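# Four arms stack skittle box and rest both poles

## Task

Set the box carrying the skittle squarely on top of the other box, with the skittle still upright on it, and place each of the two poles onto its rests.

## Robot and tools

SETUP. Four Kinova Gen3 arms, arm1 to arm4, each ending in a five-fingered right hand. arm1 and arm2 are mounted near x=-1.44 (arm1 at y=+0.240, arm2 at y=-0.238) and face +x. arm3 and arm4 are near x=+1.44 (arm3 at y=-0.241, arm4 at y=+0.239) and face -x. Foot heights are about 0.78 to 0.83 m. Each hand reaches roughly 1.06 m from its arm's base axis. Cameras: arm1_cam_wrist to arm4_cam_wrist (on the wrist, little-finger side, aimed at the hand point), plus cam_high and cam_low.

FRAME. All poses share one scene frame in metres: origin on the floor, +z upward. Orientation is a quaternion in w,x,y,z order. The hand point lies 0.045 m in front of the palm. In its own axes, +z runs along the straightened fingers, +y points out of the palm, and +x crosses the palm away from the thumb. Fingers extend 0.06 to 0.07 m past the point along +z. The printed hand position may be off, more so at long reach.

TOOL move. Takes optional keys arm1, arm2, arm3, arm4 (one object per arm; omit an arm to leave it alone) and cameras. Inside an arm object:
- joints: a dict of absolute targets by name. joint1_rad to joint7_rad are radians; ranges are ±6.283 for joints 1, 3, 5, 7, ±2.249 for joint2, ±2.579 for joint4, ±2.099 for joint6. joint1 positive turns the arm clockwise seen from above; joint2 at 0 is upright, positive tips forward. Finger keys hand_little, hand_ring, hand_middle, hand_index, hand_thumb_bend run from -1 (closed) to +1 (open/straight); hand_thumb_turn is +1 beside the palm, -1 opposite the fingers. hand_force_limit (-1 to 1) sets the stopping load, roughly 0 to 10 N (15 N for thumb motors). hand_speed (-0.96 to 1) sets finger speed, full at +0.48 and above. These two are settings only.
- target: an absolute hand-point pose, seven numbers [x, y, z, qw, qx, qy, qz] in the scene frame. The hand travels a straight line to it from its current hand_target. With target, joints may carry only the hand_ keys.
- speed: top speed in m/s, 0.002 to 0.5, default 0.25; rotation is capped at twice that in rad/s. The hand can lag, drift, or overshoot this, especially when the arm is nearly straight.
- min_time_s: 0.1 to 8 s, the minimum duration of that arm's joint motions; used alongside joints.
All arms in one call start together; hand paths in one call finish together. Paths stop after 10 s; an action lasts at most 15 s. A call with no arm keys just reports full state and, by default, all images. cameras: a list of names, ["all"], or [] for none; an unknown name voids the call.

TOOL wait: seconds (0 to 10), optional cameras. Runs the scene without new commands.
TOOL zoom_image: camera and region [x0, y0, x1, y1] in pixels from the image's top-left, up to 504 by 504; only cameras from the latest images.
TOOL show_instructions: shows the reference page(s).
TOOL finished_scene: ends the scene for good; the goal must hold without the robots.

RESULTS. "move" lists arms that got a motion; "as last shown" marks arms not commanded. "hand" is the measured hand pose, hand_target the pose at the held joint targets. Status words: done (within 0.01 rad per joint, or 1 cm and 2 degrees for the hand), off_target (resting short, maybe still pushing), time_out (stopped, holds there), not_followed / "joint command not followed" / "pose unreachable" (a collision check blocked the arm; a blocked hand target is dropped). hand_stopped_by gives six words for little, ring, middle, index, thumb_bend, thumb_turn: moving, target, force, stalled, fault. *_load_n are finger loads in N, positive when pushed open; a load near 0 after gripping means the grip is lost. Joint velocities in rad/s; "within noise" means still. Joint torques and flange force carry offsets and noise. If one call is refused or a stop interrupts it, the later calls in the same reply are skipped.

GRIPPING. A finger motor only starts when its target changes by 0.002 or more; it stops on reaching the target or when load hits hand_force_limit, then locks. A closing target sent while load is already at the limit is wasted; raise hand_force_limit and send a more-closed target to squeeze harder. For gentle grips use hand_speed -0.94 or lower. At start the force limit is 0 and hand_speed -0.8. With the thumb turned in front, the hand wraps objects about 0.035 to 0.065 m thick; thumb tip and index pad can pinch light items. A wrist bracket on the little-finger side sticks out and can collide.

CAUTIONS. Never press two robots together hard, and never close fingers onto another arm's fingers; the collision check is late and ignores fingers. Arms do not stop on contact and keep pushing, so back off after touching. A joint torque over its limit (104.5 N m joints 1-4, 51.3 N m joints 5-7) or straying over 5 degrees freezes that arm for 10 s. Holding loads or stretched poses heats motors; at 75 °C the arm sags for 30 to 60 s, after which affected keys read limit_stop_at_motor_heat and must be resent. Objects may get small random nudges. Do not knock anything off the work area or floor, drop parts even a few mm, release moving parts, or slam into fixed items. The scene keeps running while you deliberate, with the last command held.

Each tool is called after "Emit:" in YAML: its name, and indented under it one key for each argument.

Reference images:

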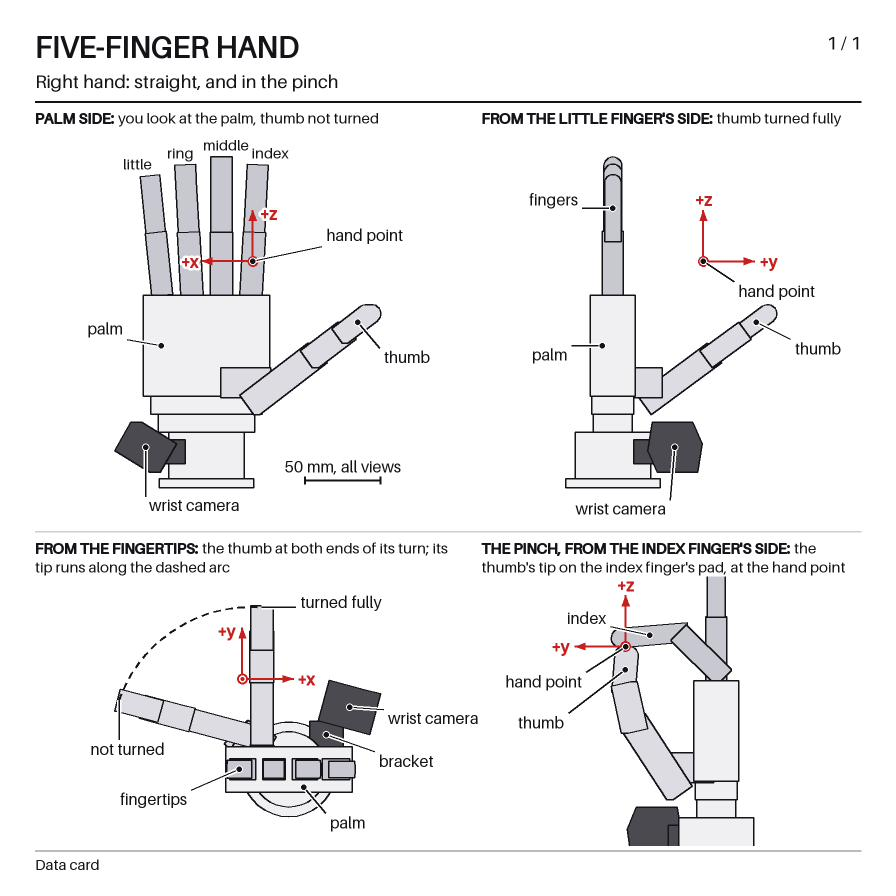

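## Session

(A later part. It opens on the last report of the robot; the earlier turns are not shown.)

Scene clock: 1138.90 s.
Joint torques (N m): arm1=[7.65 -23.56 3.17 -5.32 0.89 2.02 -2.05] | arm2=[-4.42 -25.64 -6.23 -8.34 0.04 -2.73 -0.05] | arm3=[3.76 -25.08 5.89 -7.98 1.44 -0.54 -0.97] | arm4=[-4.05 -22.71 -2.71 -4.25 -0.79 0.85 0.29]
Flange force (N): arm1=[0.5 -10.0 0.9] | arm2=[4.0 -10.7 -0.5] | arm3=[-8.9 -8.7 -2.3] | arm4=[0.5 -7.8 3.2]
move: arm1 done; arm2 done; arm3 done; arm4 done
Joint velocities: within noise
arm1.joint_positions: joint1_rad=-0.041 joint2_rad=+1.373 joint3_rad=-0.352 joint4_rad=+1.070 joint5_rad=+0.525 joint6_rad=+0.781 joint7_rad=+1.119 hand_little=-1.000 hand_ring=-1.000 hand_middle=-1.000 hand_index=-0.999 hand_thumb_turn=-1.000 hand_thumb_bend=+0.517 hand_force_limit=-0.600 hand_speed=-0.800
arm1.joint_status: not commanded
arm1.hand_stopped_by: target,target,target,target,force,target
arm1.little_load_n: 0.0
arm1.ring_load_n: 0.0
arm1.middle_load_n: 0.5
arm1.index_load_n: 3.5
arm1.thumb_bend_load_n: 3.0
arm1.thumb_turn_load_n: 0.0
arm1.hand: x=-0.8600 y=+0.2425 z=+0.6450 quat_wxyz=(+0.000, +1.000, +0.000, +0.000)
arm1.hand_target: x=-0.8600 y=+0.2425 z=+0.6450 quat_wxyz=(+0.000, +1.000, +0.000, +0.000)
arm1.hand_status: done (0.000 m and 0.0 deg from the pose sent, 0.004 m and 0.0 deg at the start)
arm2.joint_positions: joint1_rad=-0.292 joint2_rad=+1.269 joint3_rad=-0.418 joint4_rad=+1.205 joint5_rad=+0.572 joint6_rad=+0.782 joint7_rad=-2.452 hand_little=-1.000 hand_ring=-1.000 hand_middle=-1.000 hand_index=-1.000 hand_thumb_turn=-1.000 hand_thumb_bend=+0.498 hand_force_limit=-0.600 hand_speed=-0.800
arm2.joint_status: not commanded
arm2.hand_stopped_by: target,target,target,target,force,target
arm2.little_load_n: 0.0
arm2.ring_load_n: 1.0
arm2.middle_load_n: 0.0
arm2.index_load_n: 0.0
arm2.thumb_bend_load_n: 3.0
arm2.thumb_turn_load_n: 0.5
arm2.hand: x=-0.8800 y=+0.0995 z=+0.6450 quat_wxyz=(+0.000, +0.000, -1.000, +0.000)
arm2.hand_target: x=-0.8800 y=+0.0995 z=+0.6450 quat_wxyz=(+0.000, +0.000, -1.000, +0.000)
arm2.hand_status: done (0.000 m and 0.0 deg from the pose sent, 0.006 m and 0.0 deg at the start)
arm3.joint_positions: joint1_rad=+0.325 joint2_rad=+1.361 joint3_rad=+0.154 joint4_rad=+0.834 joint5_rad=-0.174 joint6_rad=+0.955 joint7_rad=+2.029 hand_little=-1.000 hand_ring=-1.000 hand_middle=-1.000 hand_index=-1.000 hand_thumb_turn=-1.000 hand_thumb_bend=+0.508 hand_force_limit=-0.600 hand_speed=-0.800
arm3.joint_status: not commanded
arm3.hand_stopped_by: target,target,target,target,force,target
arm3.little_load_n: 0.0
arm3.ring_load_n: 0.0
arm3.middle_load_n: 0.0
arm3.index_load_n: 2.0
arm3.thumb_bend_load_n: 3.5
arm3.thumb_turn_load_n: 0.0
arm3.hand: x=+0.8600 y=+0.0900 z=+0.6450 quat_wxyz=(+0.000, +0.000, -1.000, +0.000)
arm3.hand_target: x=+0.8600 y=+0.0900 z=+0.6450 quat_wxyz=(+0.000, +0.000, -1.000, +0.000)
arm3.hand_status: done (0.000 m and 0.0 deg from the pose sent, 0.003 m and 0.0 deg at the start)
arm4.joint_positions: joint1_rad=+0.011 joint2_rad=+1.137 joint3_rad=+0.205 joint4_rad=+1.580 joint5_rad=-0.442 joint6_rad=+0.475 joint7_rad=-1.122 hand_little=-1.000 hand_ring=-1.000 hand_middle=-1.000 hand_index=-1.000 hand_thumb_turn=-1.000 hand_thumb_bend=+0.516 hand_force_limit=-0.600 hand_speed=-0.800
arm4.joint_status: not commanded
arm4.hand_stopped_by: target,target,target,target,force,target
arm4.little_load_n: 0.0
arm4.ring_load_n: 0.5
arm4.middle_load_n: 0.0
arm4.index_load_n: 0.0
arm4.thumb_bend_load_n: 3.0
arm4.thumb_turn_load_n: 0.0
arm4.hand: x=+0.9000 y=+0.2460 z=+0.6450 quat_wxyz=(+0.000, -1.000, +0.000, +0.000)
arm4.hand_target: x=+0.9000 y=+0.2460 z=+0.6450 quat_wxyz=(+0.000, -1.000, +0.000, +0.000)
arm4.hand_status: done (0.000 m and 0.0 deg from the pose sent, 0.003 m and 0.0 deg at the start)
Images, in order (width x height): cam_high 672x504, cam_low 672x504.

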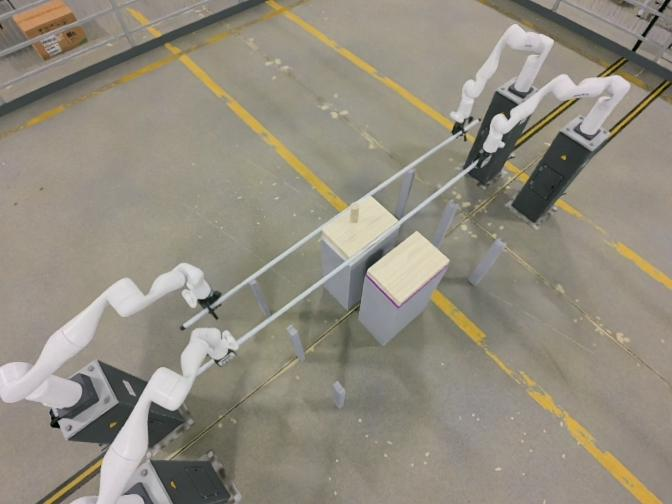

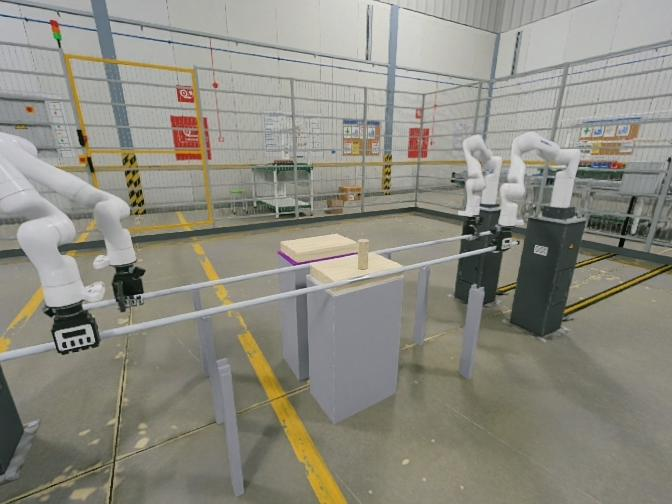

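Emit:
move:
  arm1: {"target": [-0.86, 0.2430, 0.658, 0, 1, 0, 0], "speed": 0.02}
  arm4: {"target": [0.90, 0.2455, 0.658, 0, 1, 0, 0], "speed": 0.02}
  arm2: {"target": [-0.88, 0.0995, 0.658, 0, 0, 1, 0], "speed": 0.02}
  arm3: {"target": [0.86, 0.090, 0.658, 0, 0, 1, 0], "speed": 0.02}
  cameras: ["cam_high", "cam_low"]

Emit:
zoom_image:
  camera: "cam_low"
  region: [290, 220, 410, 310]

Emit:
zoom_image:
  camera: "cam_high"
  region: [310, 180, 430, 270]

Scene clock: 1147.67 s.
Joint torques (N m): arm1=[6.89 -23.92 2.73 -5.2 1.02 2.05 -1.84] | arm2=[-4.28 -26.03 -6.3 -8.62 -0.02 -2.73 -0.06] | arm3=[4.17 -25.86 6.3 -8.43 1.58 -0.61 -1.01] | arm4=[-4.11 -23.41 -2.57 -4.87 -0.87 0.68 0.34]
Flange force (N): arm1=[1.3 -9.2 1.9] | arm2=[4.2 -10.5 0.5] | arm3=[-9.0 -9.4 -1.0] | arm4=[0.9 -7.8 4.3]
move: arm1 done; arm2 done; arm3 done; arm4 done
Joint velocities: within noise
arm1.joint_positions: joint1_rad=-0.039 joint2_rad=+1.347 joint3_rad=-0.355 joint4_rad=+1.085 joint5_rad=+0.521 joint6_rad=+0.793 joint7_rad=+1.118 hand_little=-1.000 hand_ring=-1.000 hand_middle=-1.000 hand_index=-0.999 hand_thumb_turn=-1.000 hand_thumb_bend=+0.517 hand_force_limit=-0.600 hand_speed=-0.800
arm1.joint_status: not commanded
arm1.hand_stopped_by: target,target,target,target,force,target
arm1.little_load_n: 0.0
arm1.ring_load_n: 0.0
arm1.middle_load_n: 1.0
arm1.index_load_n: 3.5
arm1.thumb_bend_load_n: 3.0
arm1.thumb_turn_load_n: 0.0
arm1.hand: x=-0.8600 y=+0.2430 z=+0.6580 quat_wxyz=(+0.000, +1.000, +0.000, +0.000)
arm1.hand_target: x=-0.8600 y=+0.2430 z=+0.6580 quat_wxyz=(+0.000, +1.000, +0.000, +0.000)
arm1.hand_status: done (0.000 m and 0.0 deg from the pose sent, 0.013 m and 0.0 deg at the start)
arm2.joint_positions: joint1_rad=-0.288 joint2_rad=+1.245 joint3_rad=-0.424 joint4_rad=+1.215 joint5_rad=+0.566 joint6_rad=+0.797 joint7_rad=-2.449 hand_little=-1.000 hand_ring=-1.000 hand_middle=-1.000 hand_index=-1.000 hand_thumb_turn=-1.000 hand_thumb_bend=+0.498 hand_force_limit=-0.600 hand_speed=-0.800
arm2.joint_status: not commanded
arm2.hand_stopped_by: target,target,target,target,force,target
arm2.little_load_n: 0.5
arm2.ring_load_n: 1.0
arm2.middle_load_n: 0.5
arm2.index_load_n: 0.0
arm2.thumb_bend_load_n: 3.0
arm2.thumb_turn_load_n: 0.5
arm2.hand: x=-0.8800 y=+0.0995 z=+0.6580 quat_wxyz=(+0.000, +0.000, -1.000, +0.000)
arm2.hand_target: x=-0.8800 y=+0.0995 z=+0.6580 quat_wxyz=(+0.000, +0.000, -1.000, +0.000)
arm2.hand_status: done (0.000 m and 0.0 deg from the pose sent, 0.013 m and 0.0 deg at the start)
arm3.joint_positions: joint1_rad=+0.324 joint2_rad=+1.337 joint3_rad=+0.155 joint4_rad=+0.846 joint5_rad=-0.173 joint6_rad=+0.968 joint7_rad=+2.029 hand_little=-1.000 hand_ring=-1.000 hand_middle=-1.000 hand_index=-1.000 hand_thumb_turn=-1.000 hand_thumb_bend=+0.508 hand_force_limit=-0.600 hand_speed=-0.800
arm3.joint_status: not commanded
arm3.hand_stopped_by: target,target,target,target,force,target
arm3.little_load_n: 0.5
arm3.ring_load_n: 0.0
arm3.middle_load_n: 0.5
arm3.index_load_n: 2.5
arm3.thumb_bend_load_n: 3.5
arm3.thumb_turn_load_n: -0.5
arm3.hand: x=+0.8600 y=+0.0900 z=+0.6580 quat_wxyz=(+0.000, +0.000, -1.000, +0.000)
arm3.hand_target: x=+0.8600 y=+0.0900 z=+0.6580 quat_wxyz=(+0.000, +0.000, -1.000, +0.000)
arm3.hand_status: done (0.000 m and 0.0 deg from the pose sent, 0.013 m and 0.0 deg at the start)
arm4.joint_positions: joint1_rad=+0.005 joint2_rad=+1.110 joint3_rad=+0.214 joint4_rad=+1.590 joint5_rad=-0.438 joint6_rad=+0.494 joint7_rad=-1.126 hand_little=-1.000 hand_ring=-1.000 hand_middle=-1.000 hand_index=-1.000 hand_thumb_turn=-1.000 hand_thumb_bend=+0.516 hand_force_limit=-0.600 hand_speed=-0.800
arm4.joint_status: not commanded
arm4.hand_stopped_by: target,target,target,target,force,target
arm4.little_load_n: 0.0
arm4.ring_load_n: 0.5
arm4.middle_load_n: 0.0
arm4.index_load_n: 0.5
arm4.thumb_bend_load_n: 3.0
arm4.thumb_turn_load_n: 0.0
arm4.hand: x=+0.9000 y=+0.2455 z=+0.6580 quat_wxyz=(+0.000, -1.000, +0.000, +0.000)
arm4.hand_target: x=+0.9000 y=+0.2455 z=+0.6580 quat_wxyz=(+0.000, -1.000, +0.000, +0.000)
arm4.hand_status: done (0.000 m and 0.0 deg from the pose sent, 0.013 m and 0.0 deg at the start)
Images, in order (width x height): cam_high 672x504, cam_low 672x504.

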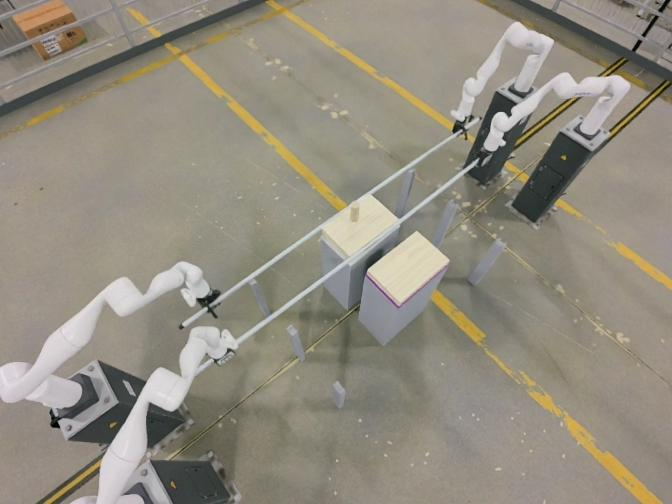

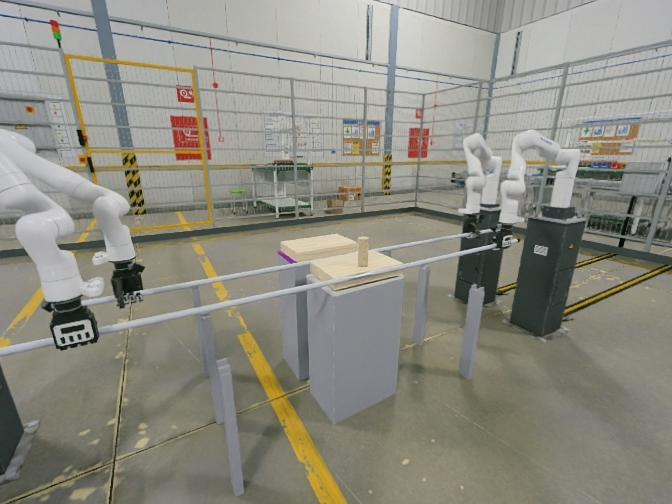

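Scaled by 4.200.

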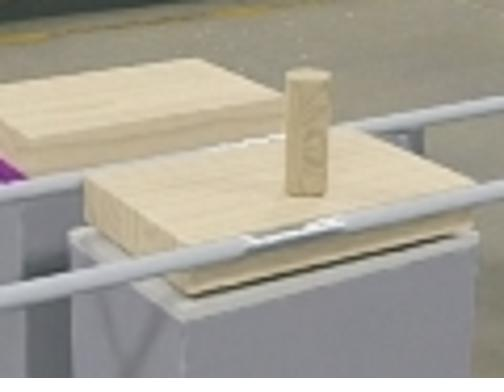

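Scaled by 4.200.

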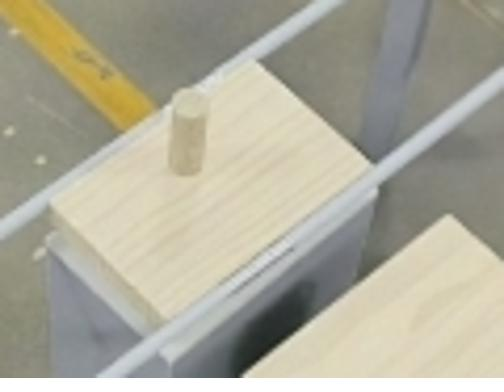

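Emit:
move:
  arm1: {"target": [-0.86, 0.2430, 0.775, 0, 1, 0, 0], "speed": 0.03}
  arm4: {"target": [0.90, 0.2455, 0.775, 0, 1, 0, 0], "speed": 0.03}
  arm2: {"target": [-0.88, 0.0995, 0.775, 0, 0, 1, 0], "speed": 0.03}
  arm3: {"target": [0.86, 0.090, 0.775, 0, 0, 1, 0], "speed": 0.03}
  cameras: ["all"]

Emit:
zoom_image:
  camera: "cam_low"
  region: [260, 190, 420, 310]

Emit:
zoom_image:
  camera: "cam_high"
  region: [290, 160, 470, 310]

Scene clock: 1166.67 s.
Joint torques (N m): arm1=[7.22 -25.27 2.71 -8.91 2.26 0.39 -1.63] | arm2=[-3.73 -24.95 -5.87 -10.16 -0.06 -2.82 -0.17] | arm3=[3.31 -26.13 5.86 -11.05 1.5 -1.89 -1.1] | arm4=[-4.24 -22.89 -2.01 -7.79 -1.55 -0.17 0.32]
Flange force (N): arm1=[-5.5 -9.4 1.5] | arm2=[6.3 -10.9 1.2] | arm3=[-13.9 -10.0 0.5] | arm4=[3.5 -7.7 4.3]
move: arm1 done; arm2 done; arm3 done; arm4 done
Joint velocities: within noise
arm1.joint_positions: joint1_rad=-0.017 joint2_rad=+1.138 joint3_rad=-0.399 joint4_rad=+1.157 joint5_rad=+0.475 joint6_rad=+0.935 joint7_rad=+1.133 hand_little=-1.000 hand_ring=-1.000 hand_middle=-1.000 hand_index=-0.999 hand_thumb_turn=-1.000 hand_thumb_bend=+0.517 hand_force_limit=-0.600 hand_speed=-0.800
arm1.joint_status: not commanded
arm1.hand_stopped_by: target,target,target,target,force,target
arm1.little_load_n: 0.5
arm1.ring_load_n: 0.0
arm1.middle_load_n: 1.0
arm1.index_load_n: 3.0
arm1.thumb_bend_load_n: 3.0
arm1.thumb_turn_load_n: 0.0
arm1.hand: x=-0.8600 y=+0.2430 z=+0.7750 quat_wxyz=(+0.000, +1.000, +0.000, +0.000)
arm1.hand_target: x=-0.8600 y=+0.2430 z=+0.7750 quat_wxyz=(+0.000, +1.000, +0.000, +0.000)
arm1.hand_status: done (0.000 m and 0.0 deg from the pose sent, 0.117 m and 0.0 deg at the start)
arm2.joint_positions: joint1_rad=-0.258 joint2_rad=+1.048 joint3_rad=-0.483 joint4_rad=+1.242 joint5_rad=+0.502 joint6_rad=+0.970 joint7_rad=-2.414 hand_little=-1.000 hand_ring=-1.000 hand_middle=-1.000 hand_index=-1.000 hand_thumb_turn=-1.000 hand_thumb_bend=+0.498 hand_force_limit=-0.600 hand_speed=-0.800
arm2.joint_status: not commanded
arm2.hand_stopped_by: target,target,target,target,force,target
arm2.little_load_n: 0.0
arm2.ring_load_n: 1.0
arm2.middle_load_n: 0.5
arm2.index_load_n: 0.5
arm2.thumb_bend_load_n: 3.0
arm2.thumb_turn_load_n: 0.5
arm2.hand: x=-0.8800 y=+0.0995 z=+0.7750 quat_wxyz=(+0.000, +0.000, -1.000, +0.000)
arm2.hand_target: x=-0.8800 y=+0.0995 z=+0.7750 quat_wxyz=(+0.000, +0.000, -1.000, +0.000)
arm2.hand_status: done (0.000 m and 0.0 deg from the pose sent, 0.117 m and 0.0 deg at the start)
arm3.joint_positions: joint1_rad=+0.316 joint2_rad=+1.153 joint3_rad=+0.170 joint4_rad=+0.870 joint5_rad=-0.162 joint6_rad=+1.128 joint7_rad=+2.026 hand_little=-1.000 hand_ring=-1.000 hand_middle=-1.000 hand_index=-1.000 hand_thumb_turn=-1.000 hand_thumb_bend=+0.508 hand_force_limit=-0.600 hand_speed=-0.800
arm3.joint_status: not commanded
arm3.hand_stopped_by: target,target,target,target,force,target
arm3.little_load_n: 0.5
arm3.ring_load_n: 0.0
arm3.middle_load_n: 0.0
arm3.index_load_n: 2.5
arm3.thumb_bend_load_n: 3.5
arm3.thumb_turn_load_n: 0.0
arm3.hand: x=+0.8600 y=+0.0900 z=+0.7750 quat_wxyz=(+0.000, +0.000, -1.000, +0.000)
arm3.hand_target: x=+0.8600 y=+0.0900 z=+0.7750 quat_wxyz=(+0.000, +0.000, -1.000, +0.000)
arm3.hand_status: done (0.000 m and 0.0 deg from the pose sent, 0.117 m and 0.0 deg at the start)
arm4.joint_positions: joint1_rad=-0.044 joint2_rad=+0.883 joint3_rad=+0.301 joint4_rad=+1.617 joint5_rad=-0.380 joint6_rad=+0.703 joint7_rad=-1.172 hand_little=-1.000 hand_ring=-1.000 hand_middle=-1.000 hand_index=-1.000 hand_thumb_turn=-1.000 hand_thumb_bend=+0.516 hand_force_limit=-0.600 hand_speed=-0.800
arm4.joint_status: not commanded
arm4.hand_stopped_by: target,target,target,target,force,target
arm4.little_load_n: 0.0
arm4.ring_load_n: 0.5
arm4.middle_load_n: 0.0
arm4.index_load_n: 0.5
arm4.thumb_bend_load_n: 3.0
arm4.thumb_turn_load_n: 0.0
arm4.hand: x=+0.9000 y=+0.2455 z=+0.7750 quat_wxyz=(+0.000, -1.000, +0.000, +0.000)
arm4.hand_target: x=+0.9000 y=+0.2455 z=+0.7750 quat_wxyz=(+0.000, -1.000, +0.000, +0.000)
arm4.hand_status: done (0.000 m and 0.0 deg from the pose sent, 0.117 m and 0.0 deg at the start)
pictures: arm1_cam_wrist, arm2_cam_wrist, arm3_cam_wrist, arm4_cam_wrist, cam_high, cam_low
Images, in order (width x height): arm1_cam_wrist 672x504, arm2_cam_wrist 672x504, arm3_cam_wrist 672x504, arm4_cam_wrist 672x504, cam_high 672x504, cam_low 672x504.

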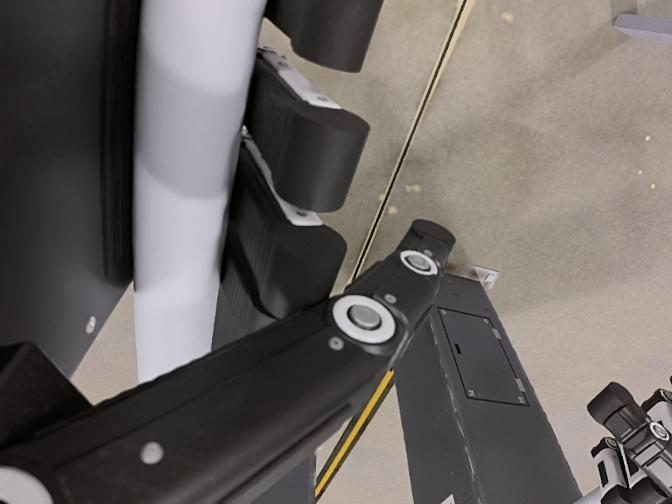

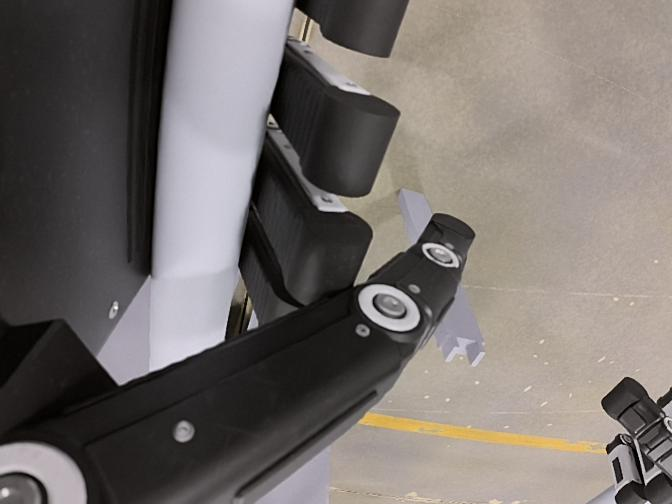

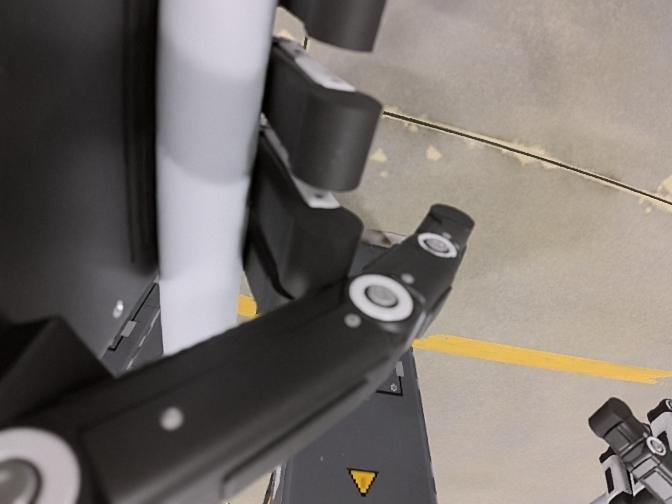

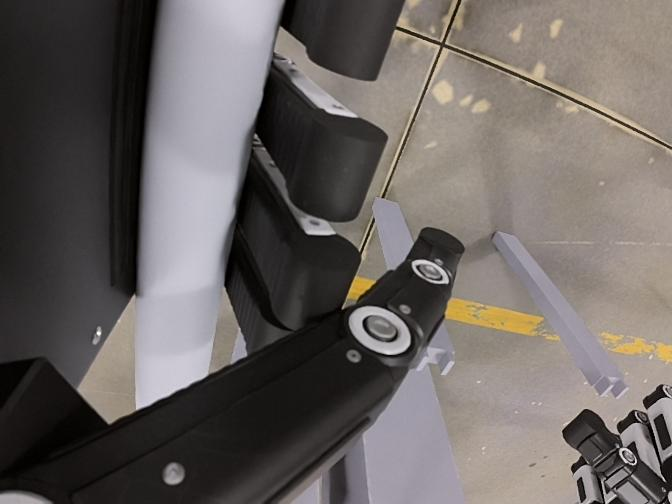

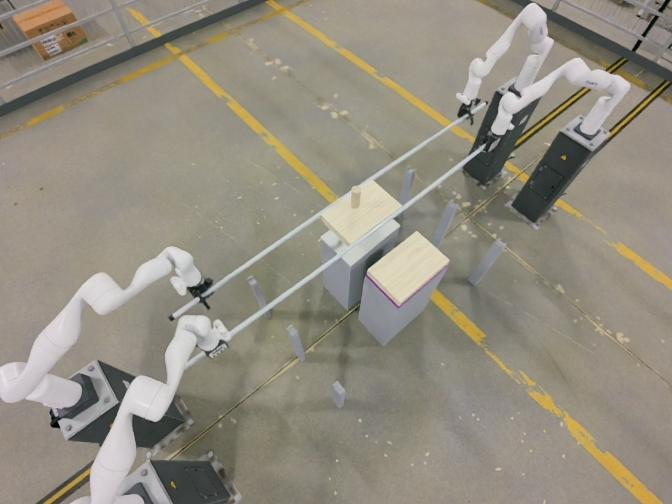

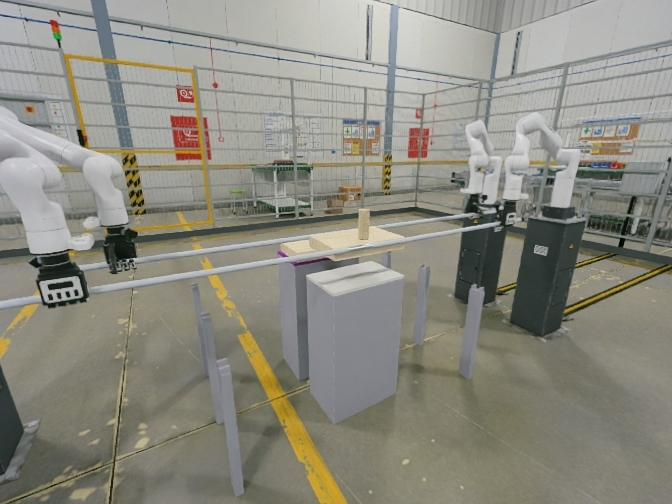

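Scaled by 3.150.

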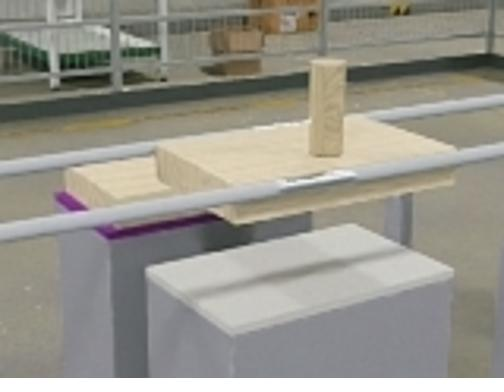

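Scaled by 2.800.

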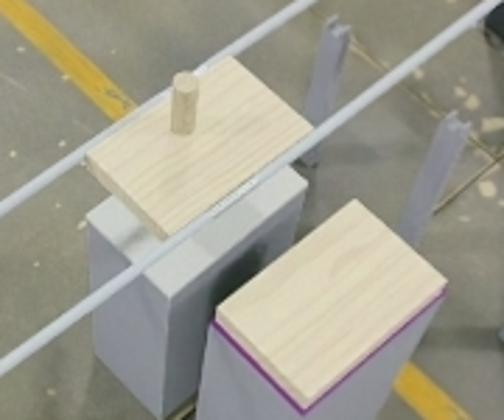

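Emit:
move:
  arm1: {"target": [-0.855, -0.057, 0.775, 0, 1, 0, 0], "speed": 0.04}
  arm4: {"target": [0.905, -0.0545, 0.775, 0, 1, 0, 0], "speed": 0.04}
  arm2: {"target": [-0.875, -0.2005, 0.775, 0, 0, 1, 0], "speed": 0.04}
  arm3: {"target": [0.865, -0.210, 0.775, 0, 0, 1, 0], "speed": 0.04}
  cameras: ["all"]

Emit:
zoom_image:
  camera: "cam_low"
  region: [250, 180, 410, 300]

Emit:
zoom_image:
  camera: "cam_high"
  region: [320, 190, 480, 310]

Scene clock: 1188.50 s.
Joint torques (N m): arm1=[3.93 -29.49 -0.58 -13.26 2.48 -3.02 -1.07] | arm2=[-4.4 -19.95 -6.68 -5.13 -0.92 -0.92 -0.08] | arm3=[4.75 -23.19 8.02 -9.3 1.9 -1.39 -0.91] | arm4=[-3.12 -24.71 0.25 -9.59 -1.37 -1.12 0.36]
Flange force (N): arm1=[-11.9 -9.8 1.4] | arm2=[1.6 -8.4 0.2] | arm3=[-12.1 -5.9 0.6] | arm4=[2.6 -7.3 4.1]
move: arm1 done; arm2 done; arm3 done; arm4 done
Joint velocities: within noise
arm1.joint_positions: joint1_rad=+0.433 joint2_rad=+1.227 joint3_rad=-0.435 joint4_rad=+0.914 joint5_rad=+0.485 joint6_rad=+1.078 joint7_rad=+1.658 hand_little=-1.000 hand_ring=-1.000 hand_middle=-1.000 hand_index=-0.999 hand_thumb_turn=-1.000 hand_thumb_bend=+0.517 hand_force_limit=-0.600 hand_speed=-0.800
arm1.joint_status: not commanded
arm1.hand_stopped_by: target,target,target,target,force,target
arm1.little_load_n: 0.0
arm1.ring_load_n: 0.0
arm1.middle_load_n: 0.5
arm1.index_load_n: 3.0
arm1.thumb_bend_load_n: 3.0
arm1.thumb_turn_load_n: 0.0
arm1.hand: x=-0.8550 y=-0.0570 z=+0.7750 quat_wxyz=(+0.000, +1.000, +0.000, +0.000)
arm1.hand_target: x=-0.8550 y=-0.0570 z=+0.7750 quat_wxyz=(+0.000, +1.000, +0.000, +0.000)
arm1.hand_status: done (0.000 m and 0.0 deg from the pose sent, 0.300 m and 0.0 deg at the start)
arm2.joint_positions: joint1_rad=+0.314 joint2_rad=+0.952 joint3_rad=-0.502 joint4_rad=+1.512 joint5_rad=+0.554 joint6_rad=+0.827 joint7_rad=-1.992 hand_little=-1.000 hand_ring=-1.000 hand_middle=-1.000 hand_index=-1.000 hand_thumb_turn=-1.000 hand_thumb_bend=+0.498 hand_force_limit=-0.600 hand_speed=-0.800
arm2.joint_status: not commanded
arm2.hand_stopped_by: target,target,target,target,force,target
arm2.little_load_n: 0.5
arm2.ring_load_n: 1.0
arm2.middle_load_n: 0.5
arm2.index_load_n: 0.0
arm2.thumb_bend_load_n: 3.0
arm2.thumb_turn_load_n: 0.5
arm2.hand: x=-0.8750 y=-0.2005 z=+0.7750 quat_wxyz=(+0.000, +0.000, -1.000, +0.000)
arm2.hand_target: x=-0.8750 y=-0.2005 z=+0.7750 quat_wxyz=(+0.000, +0.000, -1.000, +0.000)
arm2.hand_status: done (0.000 m and 0.0 deg from the pose sent, 0.300 m and 0.0 deg at the start)
arm3.joint_positions: joint1_rad=-0.184 joint2_rad=+1.016 joint3_rad=+0.191 joint4_rad=+1.212 joint5_rad=-0.192 joint6_rad=+0.933 joint7_rad=+1.603 hand_little=-1.000 hand_ring=-1.000 hand_middle=-1.000 hand_index=-1.000 hand_thumb_turn=-1.000 hand_thumb_bend=+0.508 hand_force_limit=-0.600 hand_speed=-0.800
arm3.joint_status: not commanded
arm3.hand_stopped_by: target,target,target,target,force,target
arm3.little_load_n: 0.5
arm3.ring_load_n: 0.0
arm3.middle_load_n: 0.0
arm3.index_load_n: 2.0
arm3.thumb_bend_load_n: 3.5
arm3.thumb_turn_load_n: 0.0
arm3.hand: x=+0.8650 y=-0.2100 z=+0.7750 quat_wxyz=(+0.000, +0.000, -1.000, +0.000)
arm3.hand_target: x=+0.8650 y=-0.2100 z=+0.7750 quat_wxyz=(+0.000, +0.000, -1.000, +0.000)
arm3.hand_status: done (0.000 m and 0.0 deg from the pose sent, 0.300 m and 0.0 deg at the start)
arm4.joint_positions: joint1_rad=-0.626 joint2_rad=+0.950 joint3_rad=+0.368 joint4_rad=+1.457 joint5_rad=-0.431 joint6_rad=+0.812 joint7_rad=-1.719 hand_little=-1.000 hand_ring=-1.000 hand_middle=-1.000 hand_index=-1.000 hand_thumb_turn=-1.000 hand_thumb_bend=+0.516 hand_force_limit=-0.600 hand_speed=-0.800
arm4.joint_status: not commanded
arm4.hand_stopped_by: target,target,target,target,force,target
arm4.little_load_n: 0.0
arm4.ring_load_n: 1.5
arm4.middle_load_n: 0.0
arm4.index_load_n: 0.5
arm4.thumb_bend_load_n: 3.0
arm4.thumb_turn_load_n: 0.0
arm4.hand: x=+0.9050 y=-0.0545 z=+0.7750 quat_wxyz=(+0.000, -1.000, +0.000, +0.000)
arm4.hand_target: x=+0.9050 y=-0.0545 z=+0.7750 quat_wxyz=(+0.000, -1.000, +0.000, +0.000)
arm4.hand_status: done (0.000 m and 0.0 deg from the pose sent, 0.300 m and 0.0 deg at the start)
pictures: arm1_cam_wrist, arm2_cam_wrist, arm3_cam_wrist, arm4_cam_wrist, cam_high, cam_low
Images, in order (width x height): arm1_cam_wrist 672x504, arm2_cam_wrist 672x504, arm3_cam_wrist 672x504, arm4_cam_wrist 672x504, cam_high 672x504, cam_low 672x504.

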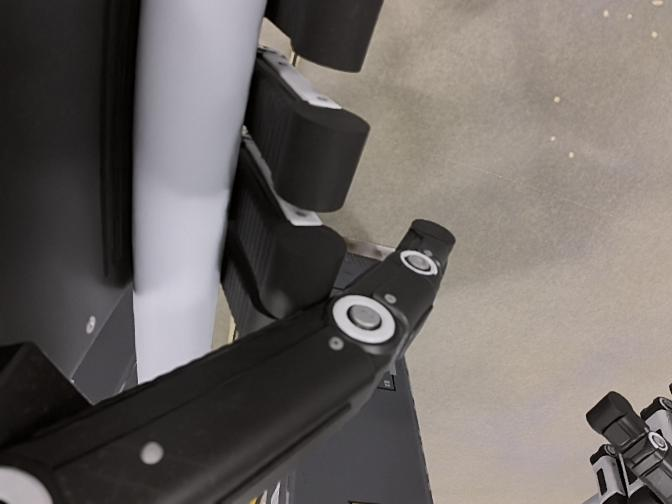

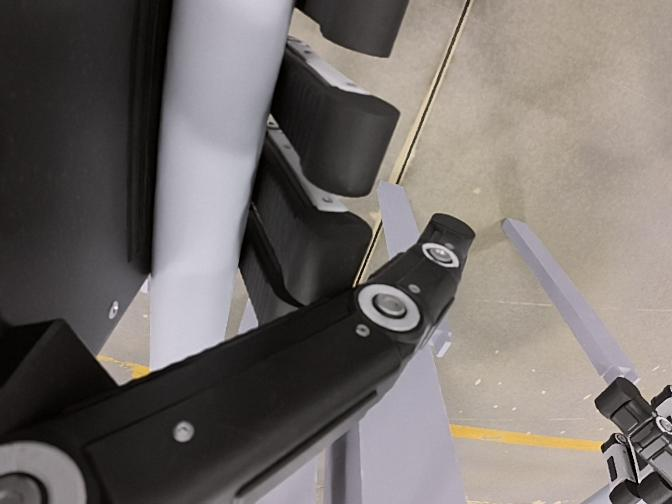

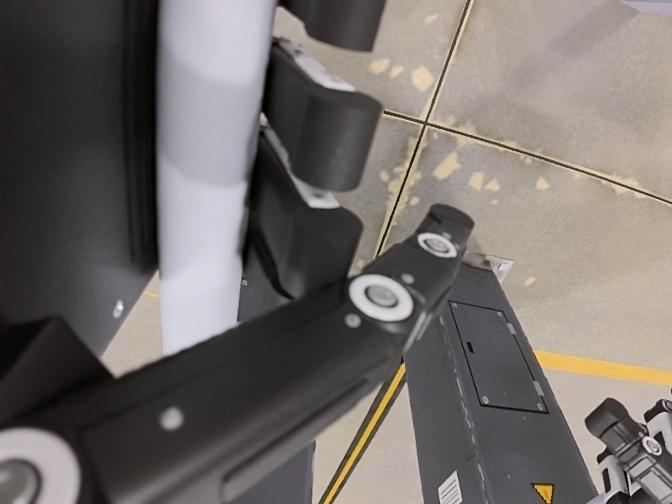

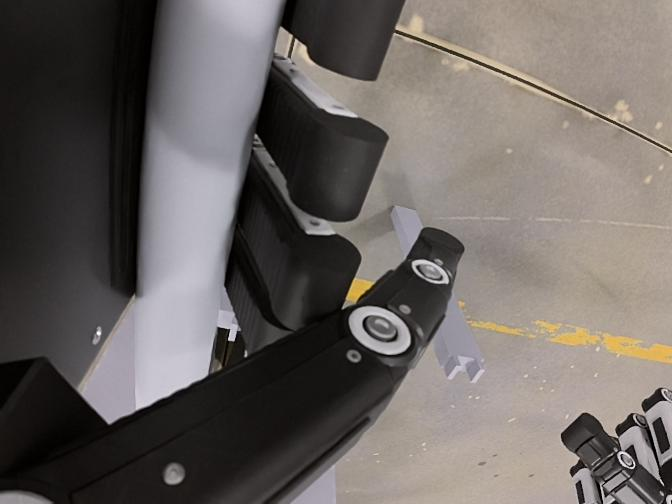

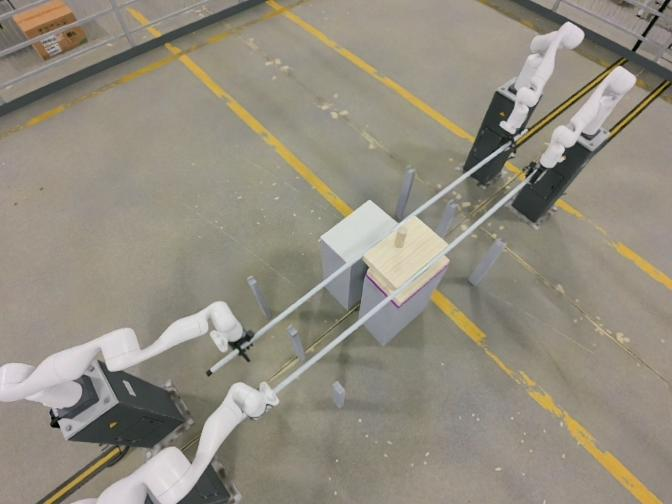

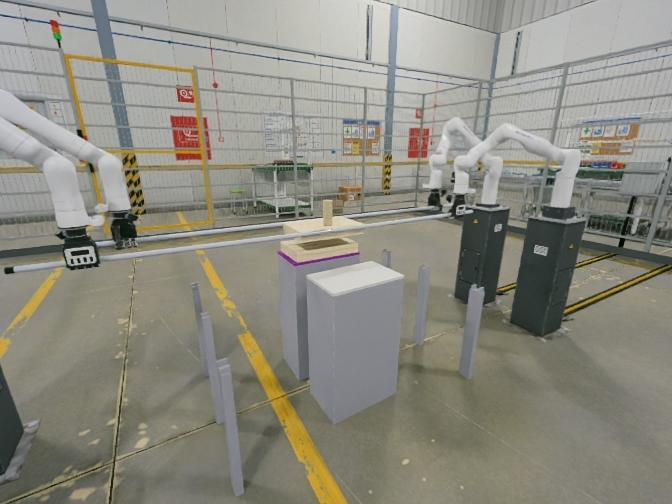

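Scaled by 3.150.

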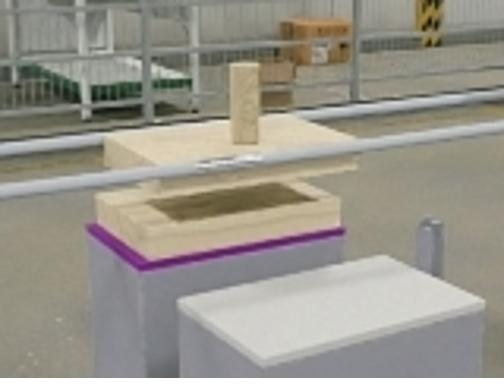

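Scaled by 3.150.

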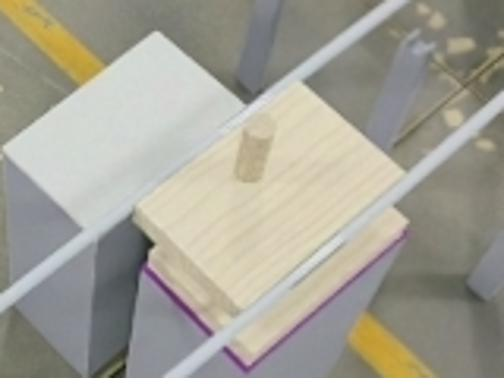

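Emit:
move:
  arm1: {"target": [-0.845, -0.074, 0.745, 0, 1, 0, 0], "speed": 0.025}
  arm4: {"target": [0.915, -0.0715, 0.745, 0, 1, 0, 0], "speed": 0.025}
  arm2: {"target": [-0.865, -0.2175, 0.745, 0, 0, 1, 0], "speed": 0.025}
  arm3: {"target": [0.875, -0.227, 0.745, 0, 0, 1, 0], "speed": 0.025}
  cameras: ["cam_high", "cam_low"]

Emit:
zoom_image:
  camera: "cam_low"
  region: [260, 190, 380, 280]

Emit:
zoom_image:
  camera: "cam_high"
  region: [345, 210, 465, 320]

Scene clock: 1246.13 s.
Joint torques (N m): arm1=[4.13 -30.35 -0.3 -13 2.39 -2.97 -1.16] | arm2=[-4.47 -20.19 -6.65 -4.16 -0.93 -0.6 -0.08] | arm3=[4.73 -23.06 8.15 -8.71 1.74 -1.32 -0.91] | arm4=[-3.32 -24.89 -0.02 -8.72 -1.28 -0.75 0.34]
Flange force (N): arm1=[-10.6 -9.7 1.3] | arm2=[0.3 -8.4 0.0] | arm3=[-11.4 -5.6 0.2] | arm4=[1.1 -7.2 4.2]
move: arm1 done; arm2 done; arm3 done; arm4 done
Joint velocities: within noise
arm1.joint_positions: joint1_rad=+0.433 joint2_rad=+1.313 joint3_rad=-0.431 joint4_rad=+0.802 joint5_rad=+0.489 joint6_rad=+1.095 joint7_rad=+1.702 hand_little=-1.000 hand_ring=-1.000 hand_middle=-1.000 hand_index=-0.999 hand_thumb_turn=-1.000 hand_thumb_bend=+0.517 hand_force_limit=-0.600 hand_speed=-0.800
arm1.joint_status: not commanded
arm1.hand_stopped_by: target,target,target,target,force,target
arm1.little_load_n: 0.0
arm1.ring_load_n: 0.0
arm1.middle_load_n: 0.5
arm1.index_load_n: 3.5
arm1.thumb_bend_load_n: 3.0
arm1.thumb_turn_load_n: 0.0
arm1.hand: x=-0.8450 y=-0.0740 z=+0.7450 quat_wxyz=(+0.000, +1.000, +0.000, +0.000)
arm1.hand_target: x=-0.8450 y=-0.0740 z=+0.7450 quat_wxyz=(+0.000, +1.000, +0.000, +0.000)
arm1.hand_status: done (0.000 m and 0.0 deg from the pose sent, 0.036 m and 0.0 deg at the start)
arm2.joint_positions: joint1_rad=+0.328 joint2_rad=+1.020 joint3_rad=-0.483 joint4_rad=+1.470 joint5_rad=+0.577 joint6_rad=+0.800 joint7_rad=-1.967 hand_little=-1.000 hand_ring=-1.000 hand_middle=-1.000 hand_index=-1.000 hand_thumb_turn=-1.000 hand_thumb_bend=+0.498 hand_force_limit=-0.600 hand_speed=-0.800
arm2.joint_status: not commanded
arm2.hand_stopped_by: target,target,target,target,force,target
arm2.little_load_n: 0.5
arm2.ring_load_n: 1.0
arm2.middle_load_n: 0.5
arm2.index_load_n: 0.0
arm2.thumb_bend_load_n: 3.0
arm2.thumb_turn_load_n: 0.5
arm2.hand: x=-0.8650 y=-0.2175 z=+0.7450 quat_wxyz=(+0.000, +0.000, -1.000, +0.000)
arm2.hand_target: x=-0.8650 y=-0.2175 z=+0.7450 quat_wxyz=(+0.000, +0.000, -1.000, +0.000)
arm2.hand_status: done (0.000 m and 0.0 deg from the pose sent, 0.036 m and 0.0 deg at the start)
arm3.joint_positions: joint1_rad=-0.213 joint2_rad=+1.046 joint3_rad=+0.184 joint4_rad=+1.260 joint5_rad=-0.201 joint6_rad=+0.855 joint7_rad=+1.583 hand_little=-1.000 hand_ring=-1.000 hand_middle=-1.000 hand_index=-1.000 hand_thumb_turn=-1.000 hand_thumb_bend=+0.508 hand_force_limit=-0.600 hand_speed=-0.800
arm3.joint_status: not commanded
arm3.hand_stopped_by: target,target,target,target,force,target
arm3.little_load_n: 0.5
arm3.ring_load_n: 0.0
arm3.middle_load_n: 0.0
arm3.index_load_n: 2.0
arm3.thumb_bend_load_n: 3.5
arm3.thumb_turn_load_n: 0.0
arm3.hand: x=+0.8750 y=-0.2270 z=+0.7450 quat_wxyz=(+0.000, +0.000, -1.000, +0.000)
arm3.hand_target: x=+0.8750 y=-0.2270 z=+0.7450 quat_wxyz=(+0.000, +0.000, -1.000, +0.000)
arm3.hand_status: done (0.000 m and 0.0 deg from the pose sent, 0.036 m and 0.0 deg at the start)
arm4.joint_positions: joint1_rad=-0.654 joint2_rad=+0.998 joint3_rad=+0.350 joint4_rad=+1.467 joint5_rad=-0.452 joint6_rad=+0.754 joint7_rad=-1.738 hand_little=-1.000 hand_ring=-1.000 hand_middle=-1.000 hand_index=-1.000 hand_thumb_turn=-1.000 hand_thumb_bend=+0.516 hand_force_limit=-0.600 hand_speed=-0.800
arm4.joint_status: not commanded
arm4.hand_stopped_by: target,target,target,target,force,target
arm4.little_load_n: 0.0
arm4.ring_load_n: 1.0
arm4.middle_load_n: 0.0
arm4.index_load_n: 0.5
arm4.thumb_bend_load_n: 3.0
arm4.thumb_turn_load_n: 0.0
arm4.hand: x=+0.9150 y=-0.0715 z=+0.7450 quat_wxyz=(+0.000, -1.000, +0.000, +0.000)
arm4.hand_target: x=+0.9150 y=-0.0715 z=+0.7450 quat_wxyz=(+0.000, -1.000, +0.000, +0.000)
arm4.hand_status: done (0.000 m and 0.0 deg from the pose sent, 0.036 m and 0.0 deg at the start)
Images, in order (width x height): cam_high 672x504, cam_low 672x504.

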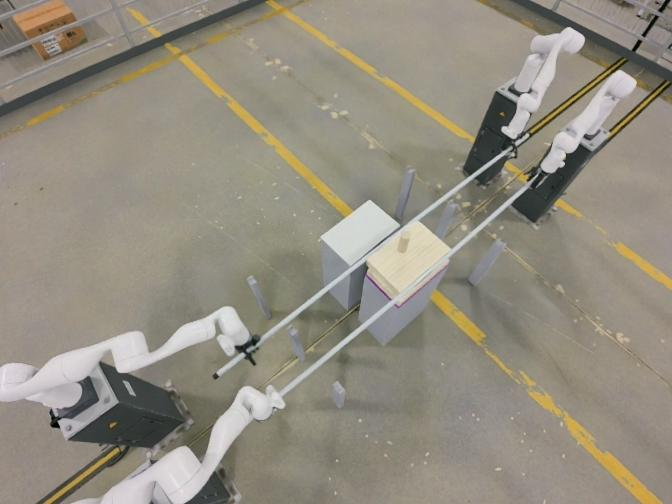

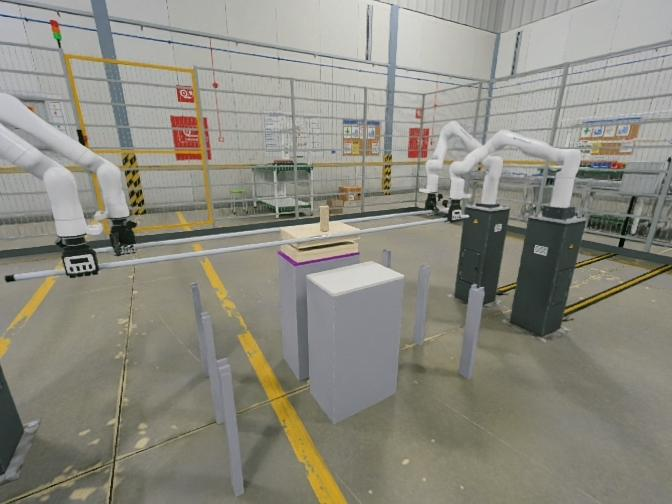

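Scaled by 4.200.

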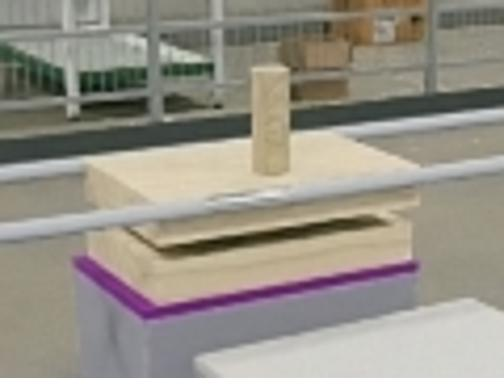

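Scaled by 4.200.

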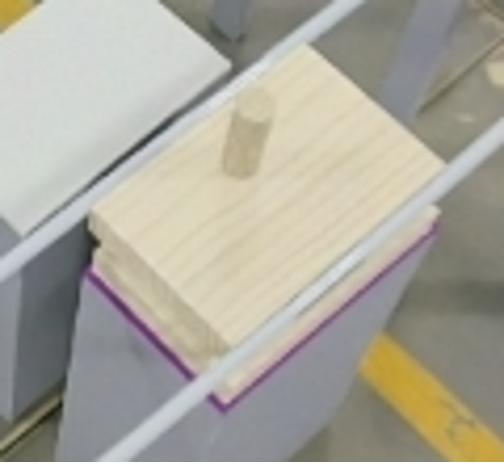

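Emit:
zoom_image:
  camera: "cam_low"
  region: [275, 215, 370, 275]

Scaled by 5.305.

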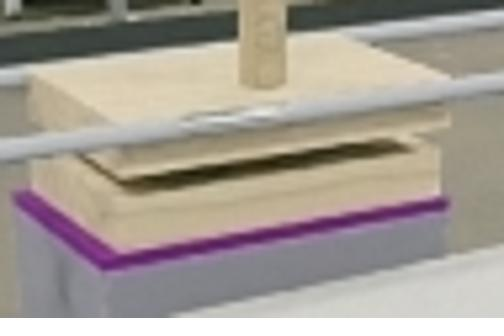

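Emit:
move:
  arm1: {"target": [-0.839, -0.081, 0.731, 0, 1, 0, 0], "speed": 0.02}
  arm4: {"target": [0.921, -0.0785, 0.731, 0, 1, 0, 0], "speed": 0.02}
  arm2: {"target": [-0.859, -0.2245, 0.731, 0, 0, 1, 0], "speed": 0.02}
  arm3: {"target": [0.881, -0.234, 0.731, 0, 0, 1, 0], "speed": 0.02}
  cameras: ["cam_high", "cam_low"]

Emit:
zoom_image:
  camera: "cam_low"
  region: [275, 215, 370, 275]

Emit:
zoom_image:
  camera: "cam_high"
  region: [355, 210, 460, 315]

Scene clock: 1285.23 s.
Joint torques (N m): arm1=[4.28 -30.68 -0.23 -12.91 2.37 -2.92 -1.15] | arm2=[-4.49 -20.44 -6.62 -3.87 -0.97 -0.52 -0.06] | arm3=[4.66 -22.94 8.16 -8.37 1.65 -1.24 -0.89] | arm4=[-3.35 -24.89 -0.15 -8.33 -1.22 -0.61 0.35]
Flange force (N): arm1=[-10.5 -9.9 1.2] | arm2=[-0.1 -8.4 0.1] | arm3=[-11.1 -5.4 0.1] | arm4=[0.5 -7.0 4.2]
move: arm1 done; arm2 done; arm3 done; arm4 done
Joint velocities: within noise
arm1.joint_positions: joint1_rad=+0.429 joint2_rad=+1.358 joint3_rad=-0.431 joint4_rad=+0.734 joint5_rad=+0.489 joint6_rad=+1.111 joint7_rad=+1.726 hand_little=-1.000 hand_ring=-1.000 hand_middle=-1.000 hand_index=-0.999 hand_thumb_turn=-1.000 hand_thumb_bend=+0.517 hand_force_limit=-0.600 hand_speed=-0.800
arm1.joint_status: not commanded
arm1.hand_stopped_by: target,target,target,target,force,target
arm1.little_load_n: 0.0
arm1.ring_load_n: 0.0
arm1.middle_load_n: 0.5
arm1.index_load_n: 3.5
arm1.thumb_bend_load_n: 3.0
arm1.thumb_turn_load_n: 0.0
arm1.hand: x=-0.8390 y=-0.0810 z=+0.7310 quat_wxyz=(+0.000, +1.000, +0.000, +0.000)
arm1.hand_target: x=-0.8390 y=-0.0810 z=+0.7310 quat_wxyz=(+0.000, +1.000, +0.000, +0.000)
arm1.hand_status: done (0.000 m and 0.0 deg from the pose sent, 0.017 m and 0.0 deg at the start)
arm2.joint_positions: joint1_rad=+0.332 joint2_rad=+1.054 joint3_rad=-0.476 joint4_rad=+1.442 joint5_rad=+0.586 joint6_rad=+0.793 joint7_rad=-1.954 hand_little=-1.000 hand_ring=-1.000 hand_middle=-1.000 hand_index=-1.000 hand_thumb_turn=-1.000 hand_thumb_bend=+0.498 hand_force_limit=-0.600 hand_speed=-0.800
arm2.joint_status: not commanded
arm2.hand_stopped_by: target,target,target,target,force,target
arm2.little_load_n: 0.0
arm2.ring_load_n: 1.5
arm2.middle_load_n: 0.5
arm2.index_load_n: 0.0
arm2.thumb_bend_load_n: 3.0
arm2.thumb_turn_load_n: 0.5
arm2.hand: x=-0.8590 y=-0.2245 z=+0.7310 quat_wxyz=(+0.000, +0.000, -1.000, +0.000)
arm2.hand_target: x=-0.8590 y=-0.2245 z=+0.7310 quat_wxyz=(+0.000, +0.000, -1.000, +0.000)
arm2.hand_status: done (0.000 m and 0.0 deg from the pose sent, 0.017 m and 0.0 deg at the start)
arm3.joint_positions: joint1_rad=-0.225 joint2_rad=+1.060 joint3_rad=+0.180 joint4_rad=+1.286 joint5_rad=-0.205 joint6_rad=+0.817 joint7_rad=+1.575 hand_little=-1.000 hand_ring=-1.000 hand_middle=-1.000 hand_index=-1.000 hand_thumb_turn=-1.000 hand_thumb_bend=+0.508 hand_force_limit=-0.600 hand_speed=-0.800
arm3.joint_status: not commanded
arm3.hand_stopped_by: target,target,target,target,force,target
arm3.little_load_n: 0.5
arm3.ring_load_n: 0.0
arm3.middle_load_n: 0.0
arm3.index_load_n: 2.0
arm3.thumb_bend_load_n: 3.5
arm3.thumb_turn_load_n: 0.0
arm3.hand: x=+0.8810 y=-0.2340 z=+0.7310 quat_wxyz=(+0.000, +0.000, -1.000, +0.000)
arm3.hand_target: x=+0.8810 y=-0.2340 z=+0.7310 quat_wxyz=(+0.000, +0.000, -1.000, +0.000)
arm3.hand_status: done (0.000 m and 0.0 deg from the pose sent, 0.017 m and 0.0 deg at the start)
arm4.joint_positions: joint1_rad=-0.666 joint2_rad=+1.019 joint3_rad=+0.341 joint4_rad=+1.475 joint5_rad=-0.462 joint6_rad=+0.724 joint7_rad=-1.745 hand_little=-1.000 hand_ring=-1.000 hand_middle=-1.000 hand_index=-1.000 hand_thumb_turn=-1.000 hand_thumb_bend=+0.516 hand_force_limit=-0.600 hand_speed=-0.800
arm4.joint_status: not commanded
arm4.hand_stopped_by: target,target,target,target,force,target
arm4.little_load_n: 0.5
arm4.ring_load_n: 1.0
arm4.middle_load_n: 0.0
arm4.index_load_n: 0.5
arm4.thumb_bend_load_n: 3.5
arm4.thumb_turn_load_n: 0.0
arm4.hand: x=+0.9210 y=-0.0785 z=+0.7310 quat_wxyz=(+0.000, -1.000, +0.000, +0.000)
arm4.hand_target: x=+0.9210 y=-0.0785 z=+0.7310 quat_wxyz=(+0.000, -1.000, +0.000, +0.000)
arm4.hand_status: done (0.000 m and 0.0 deg from the pose sent, 0.017 m and 0.0 deg at the start)
Images, in order (width x height): cam_high 672x504, cam_low 672x504.

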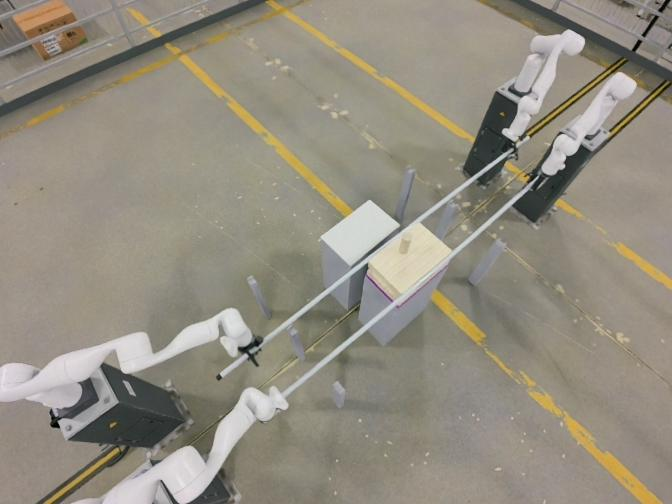

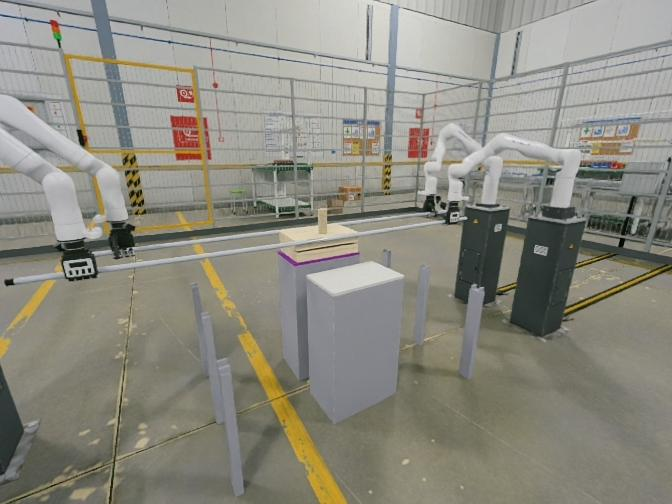

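Scaled by 5.305.

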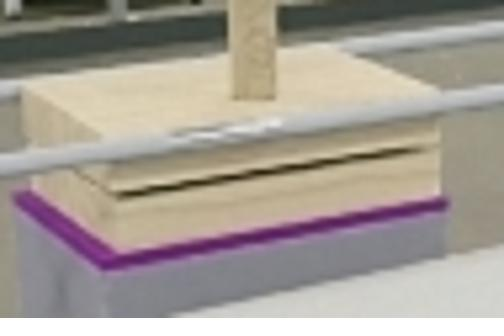

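Scaled by 4.800.

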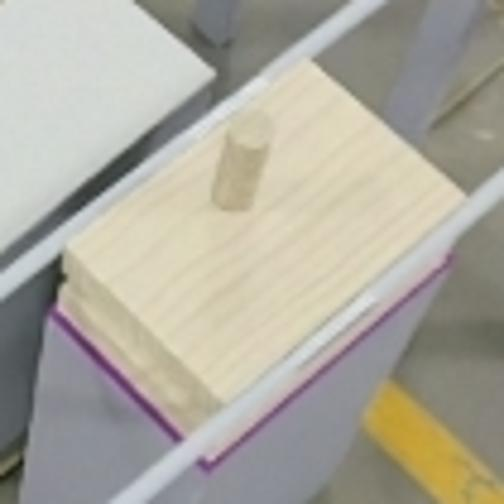

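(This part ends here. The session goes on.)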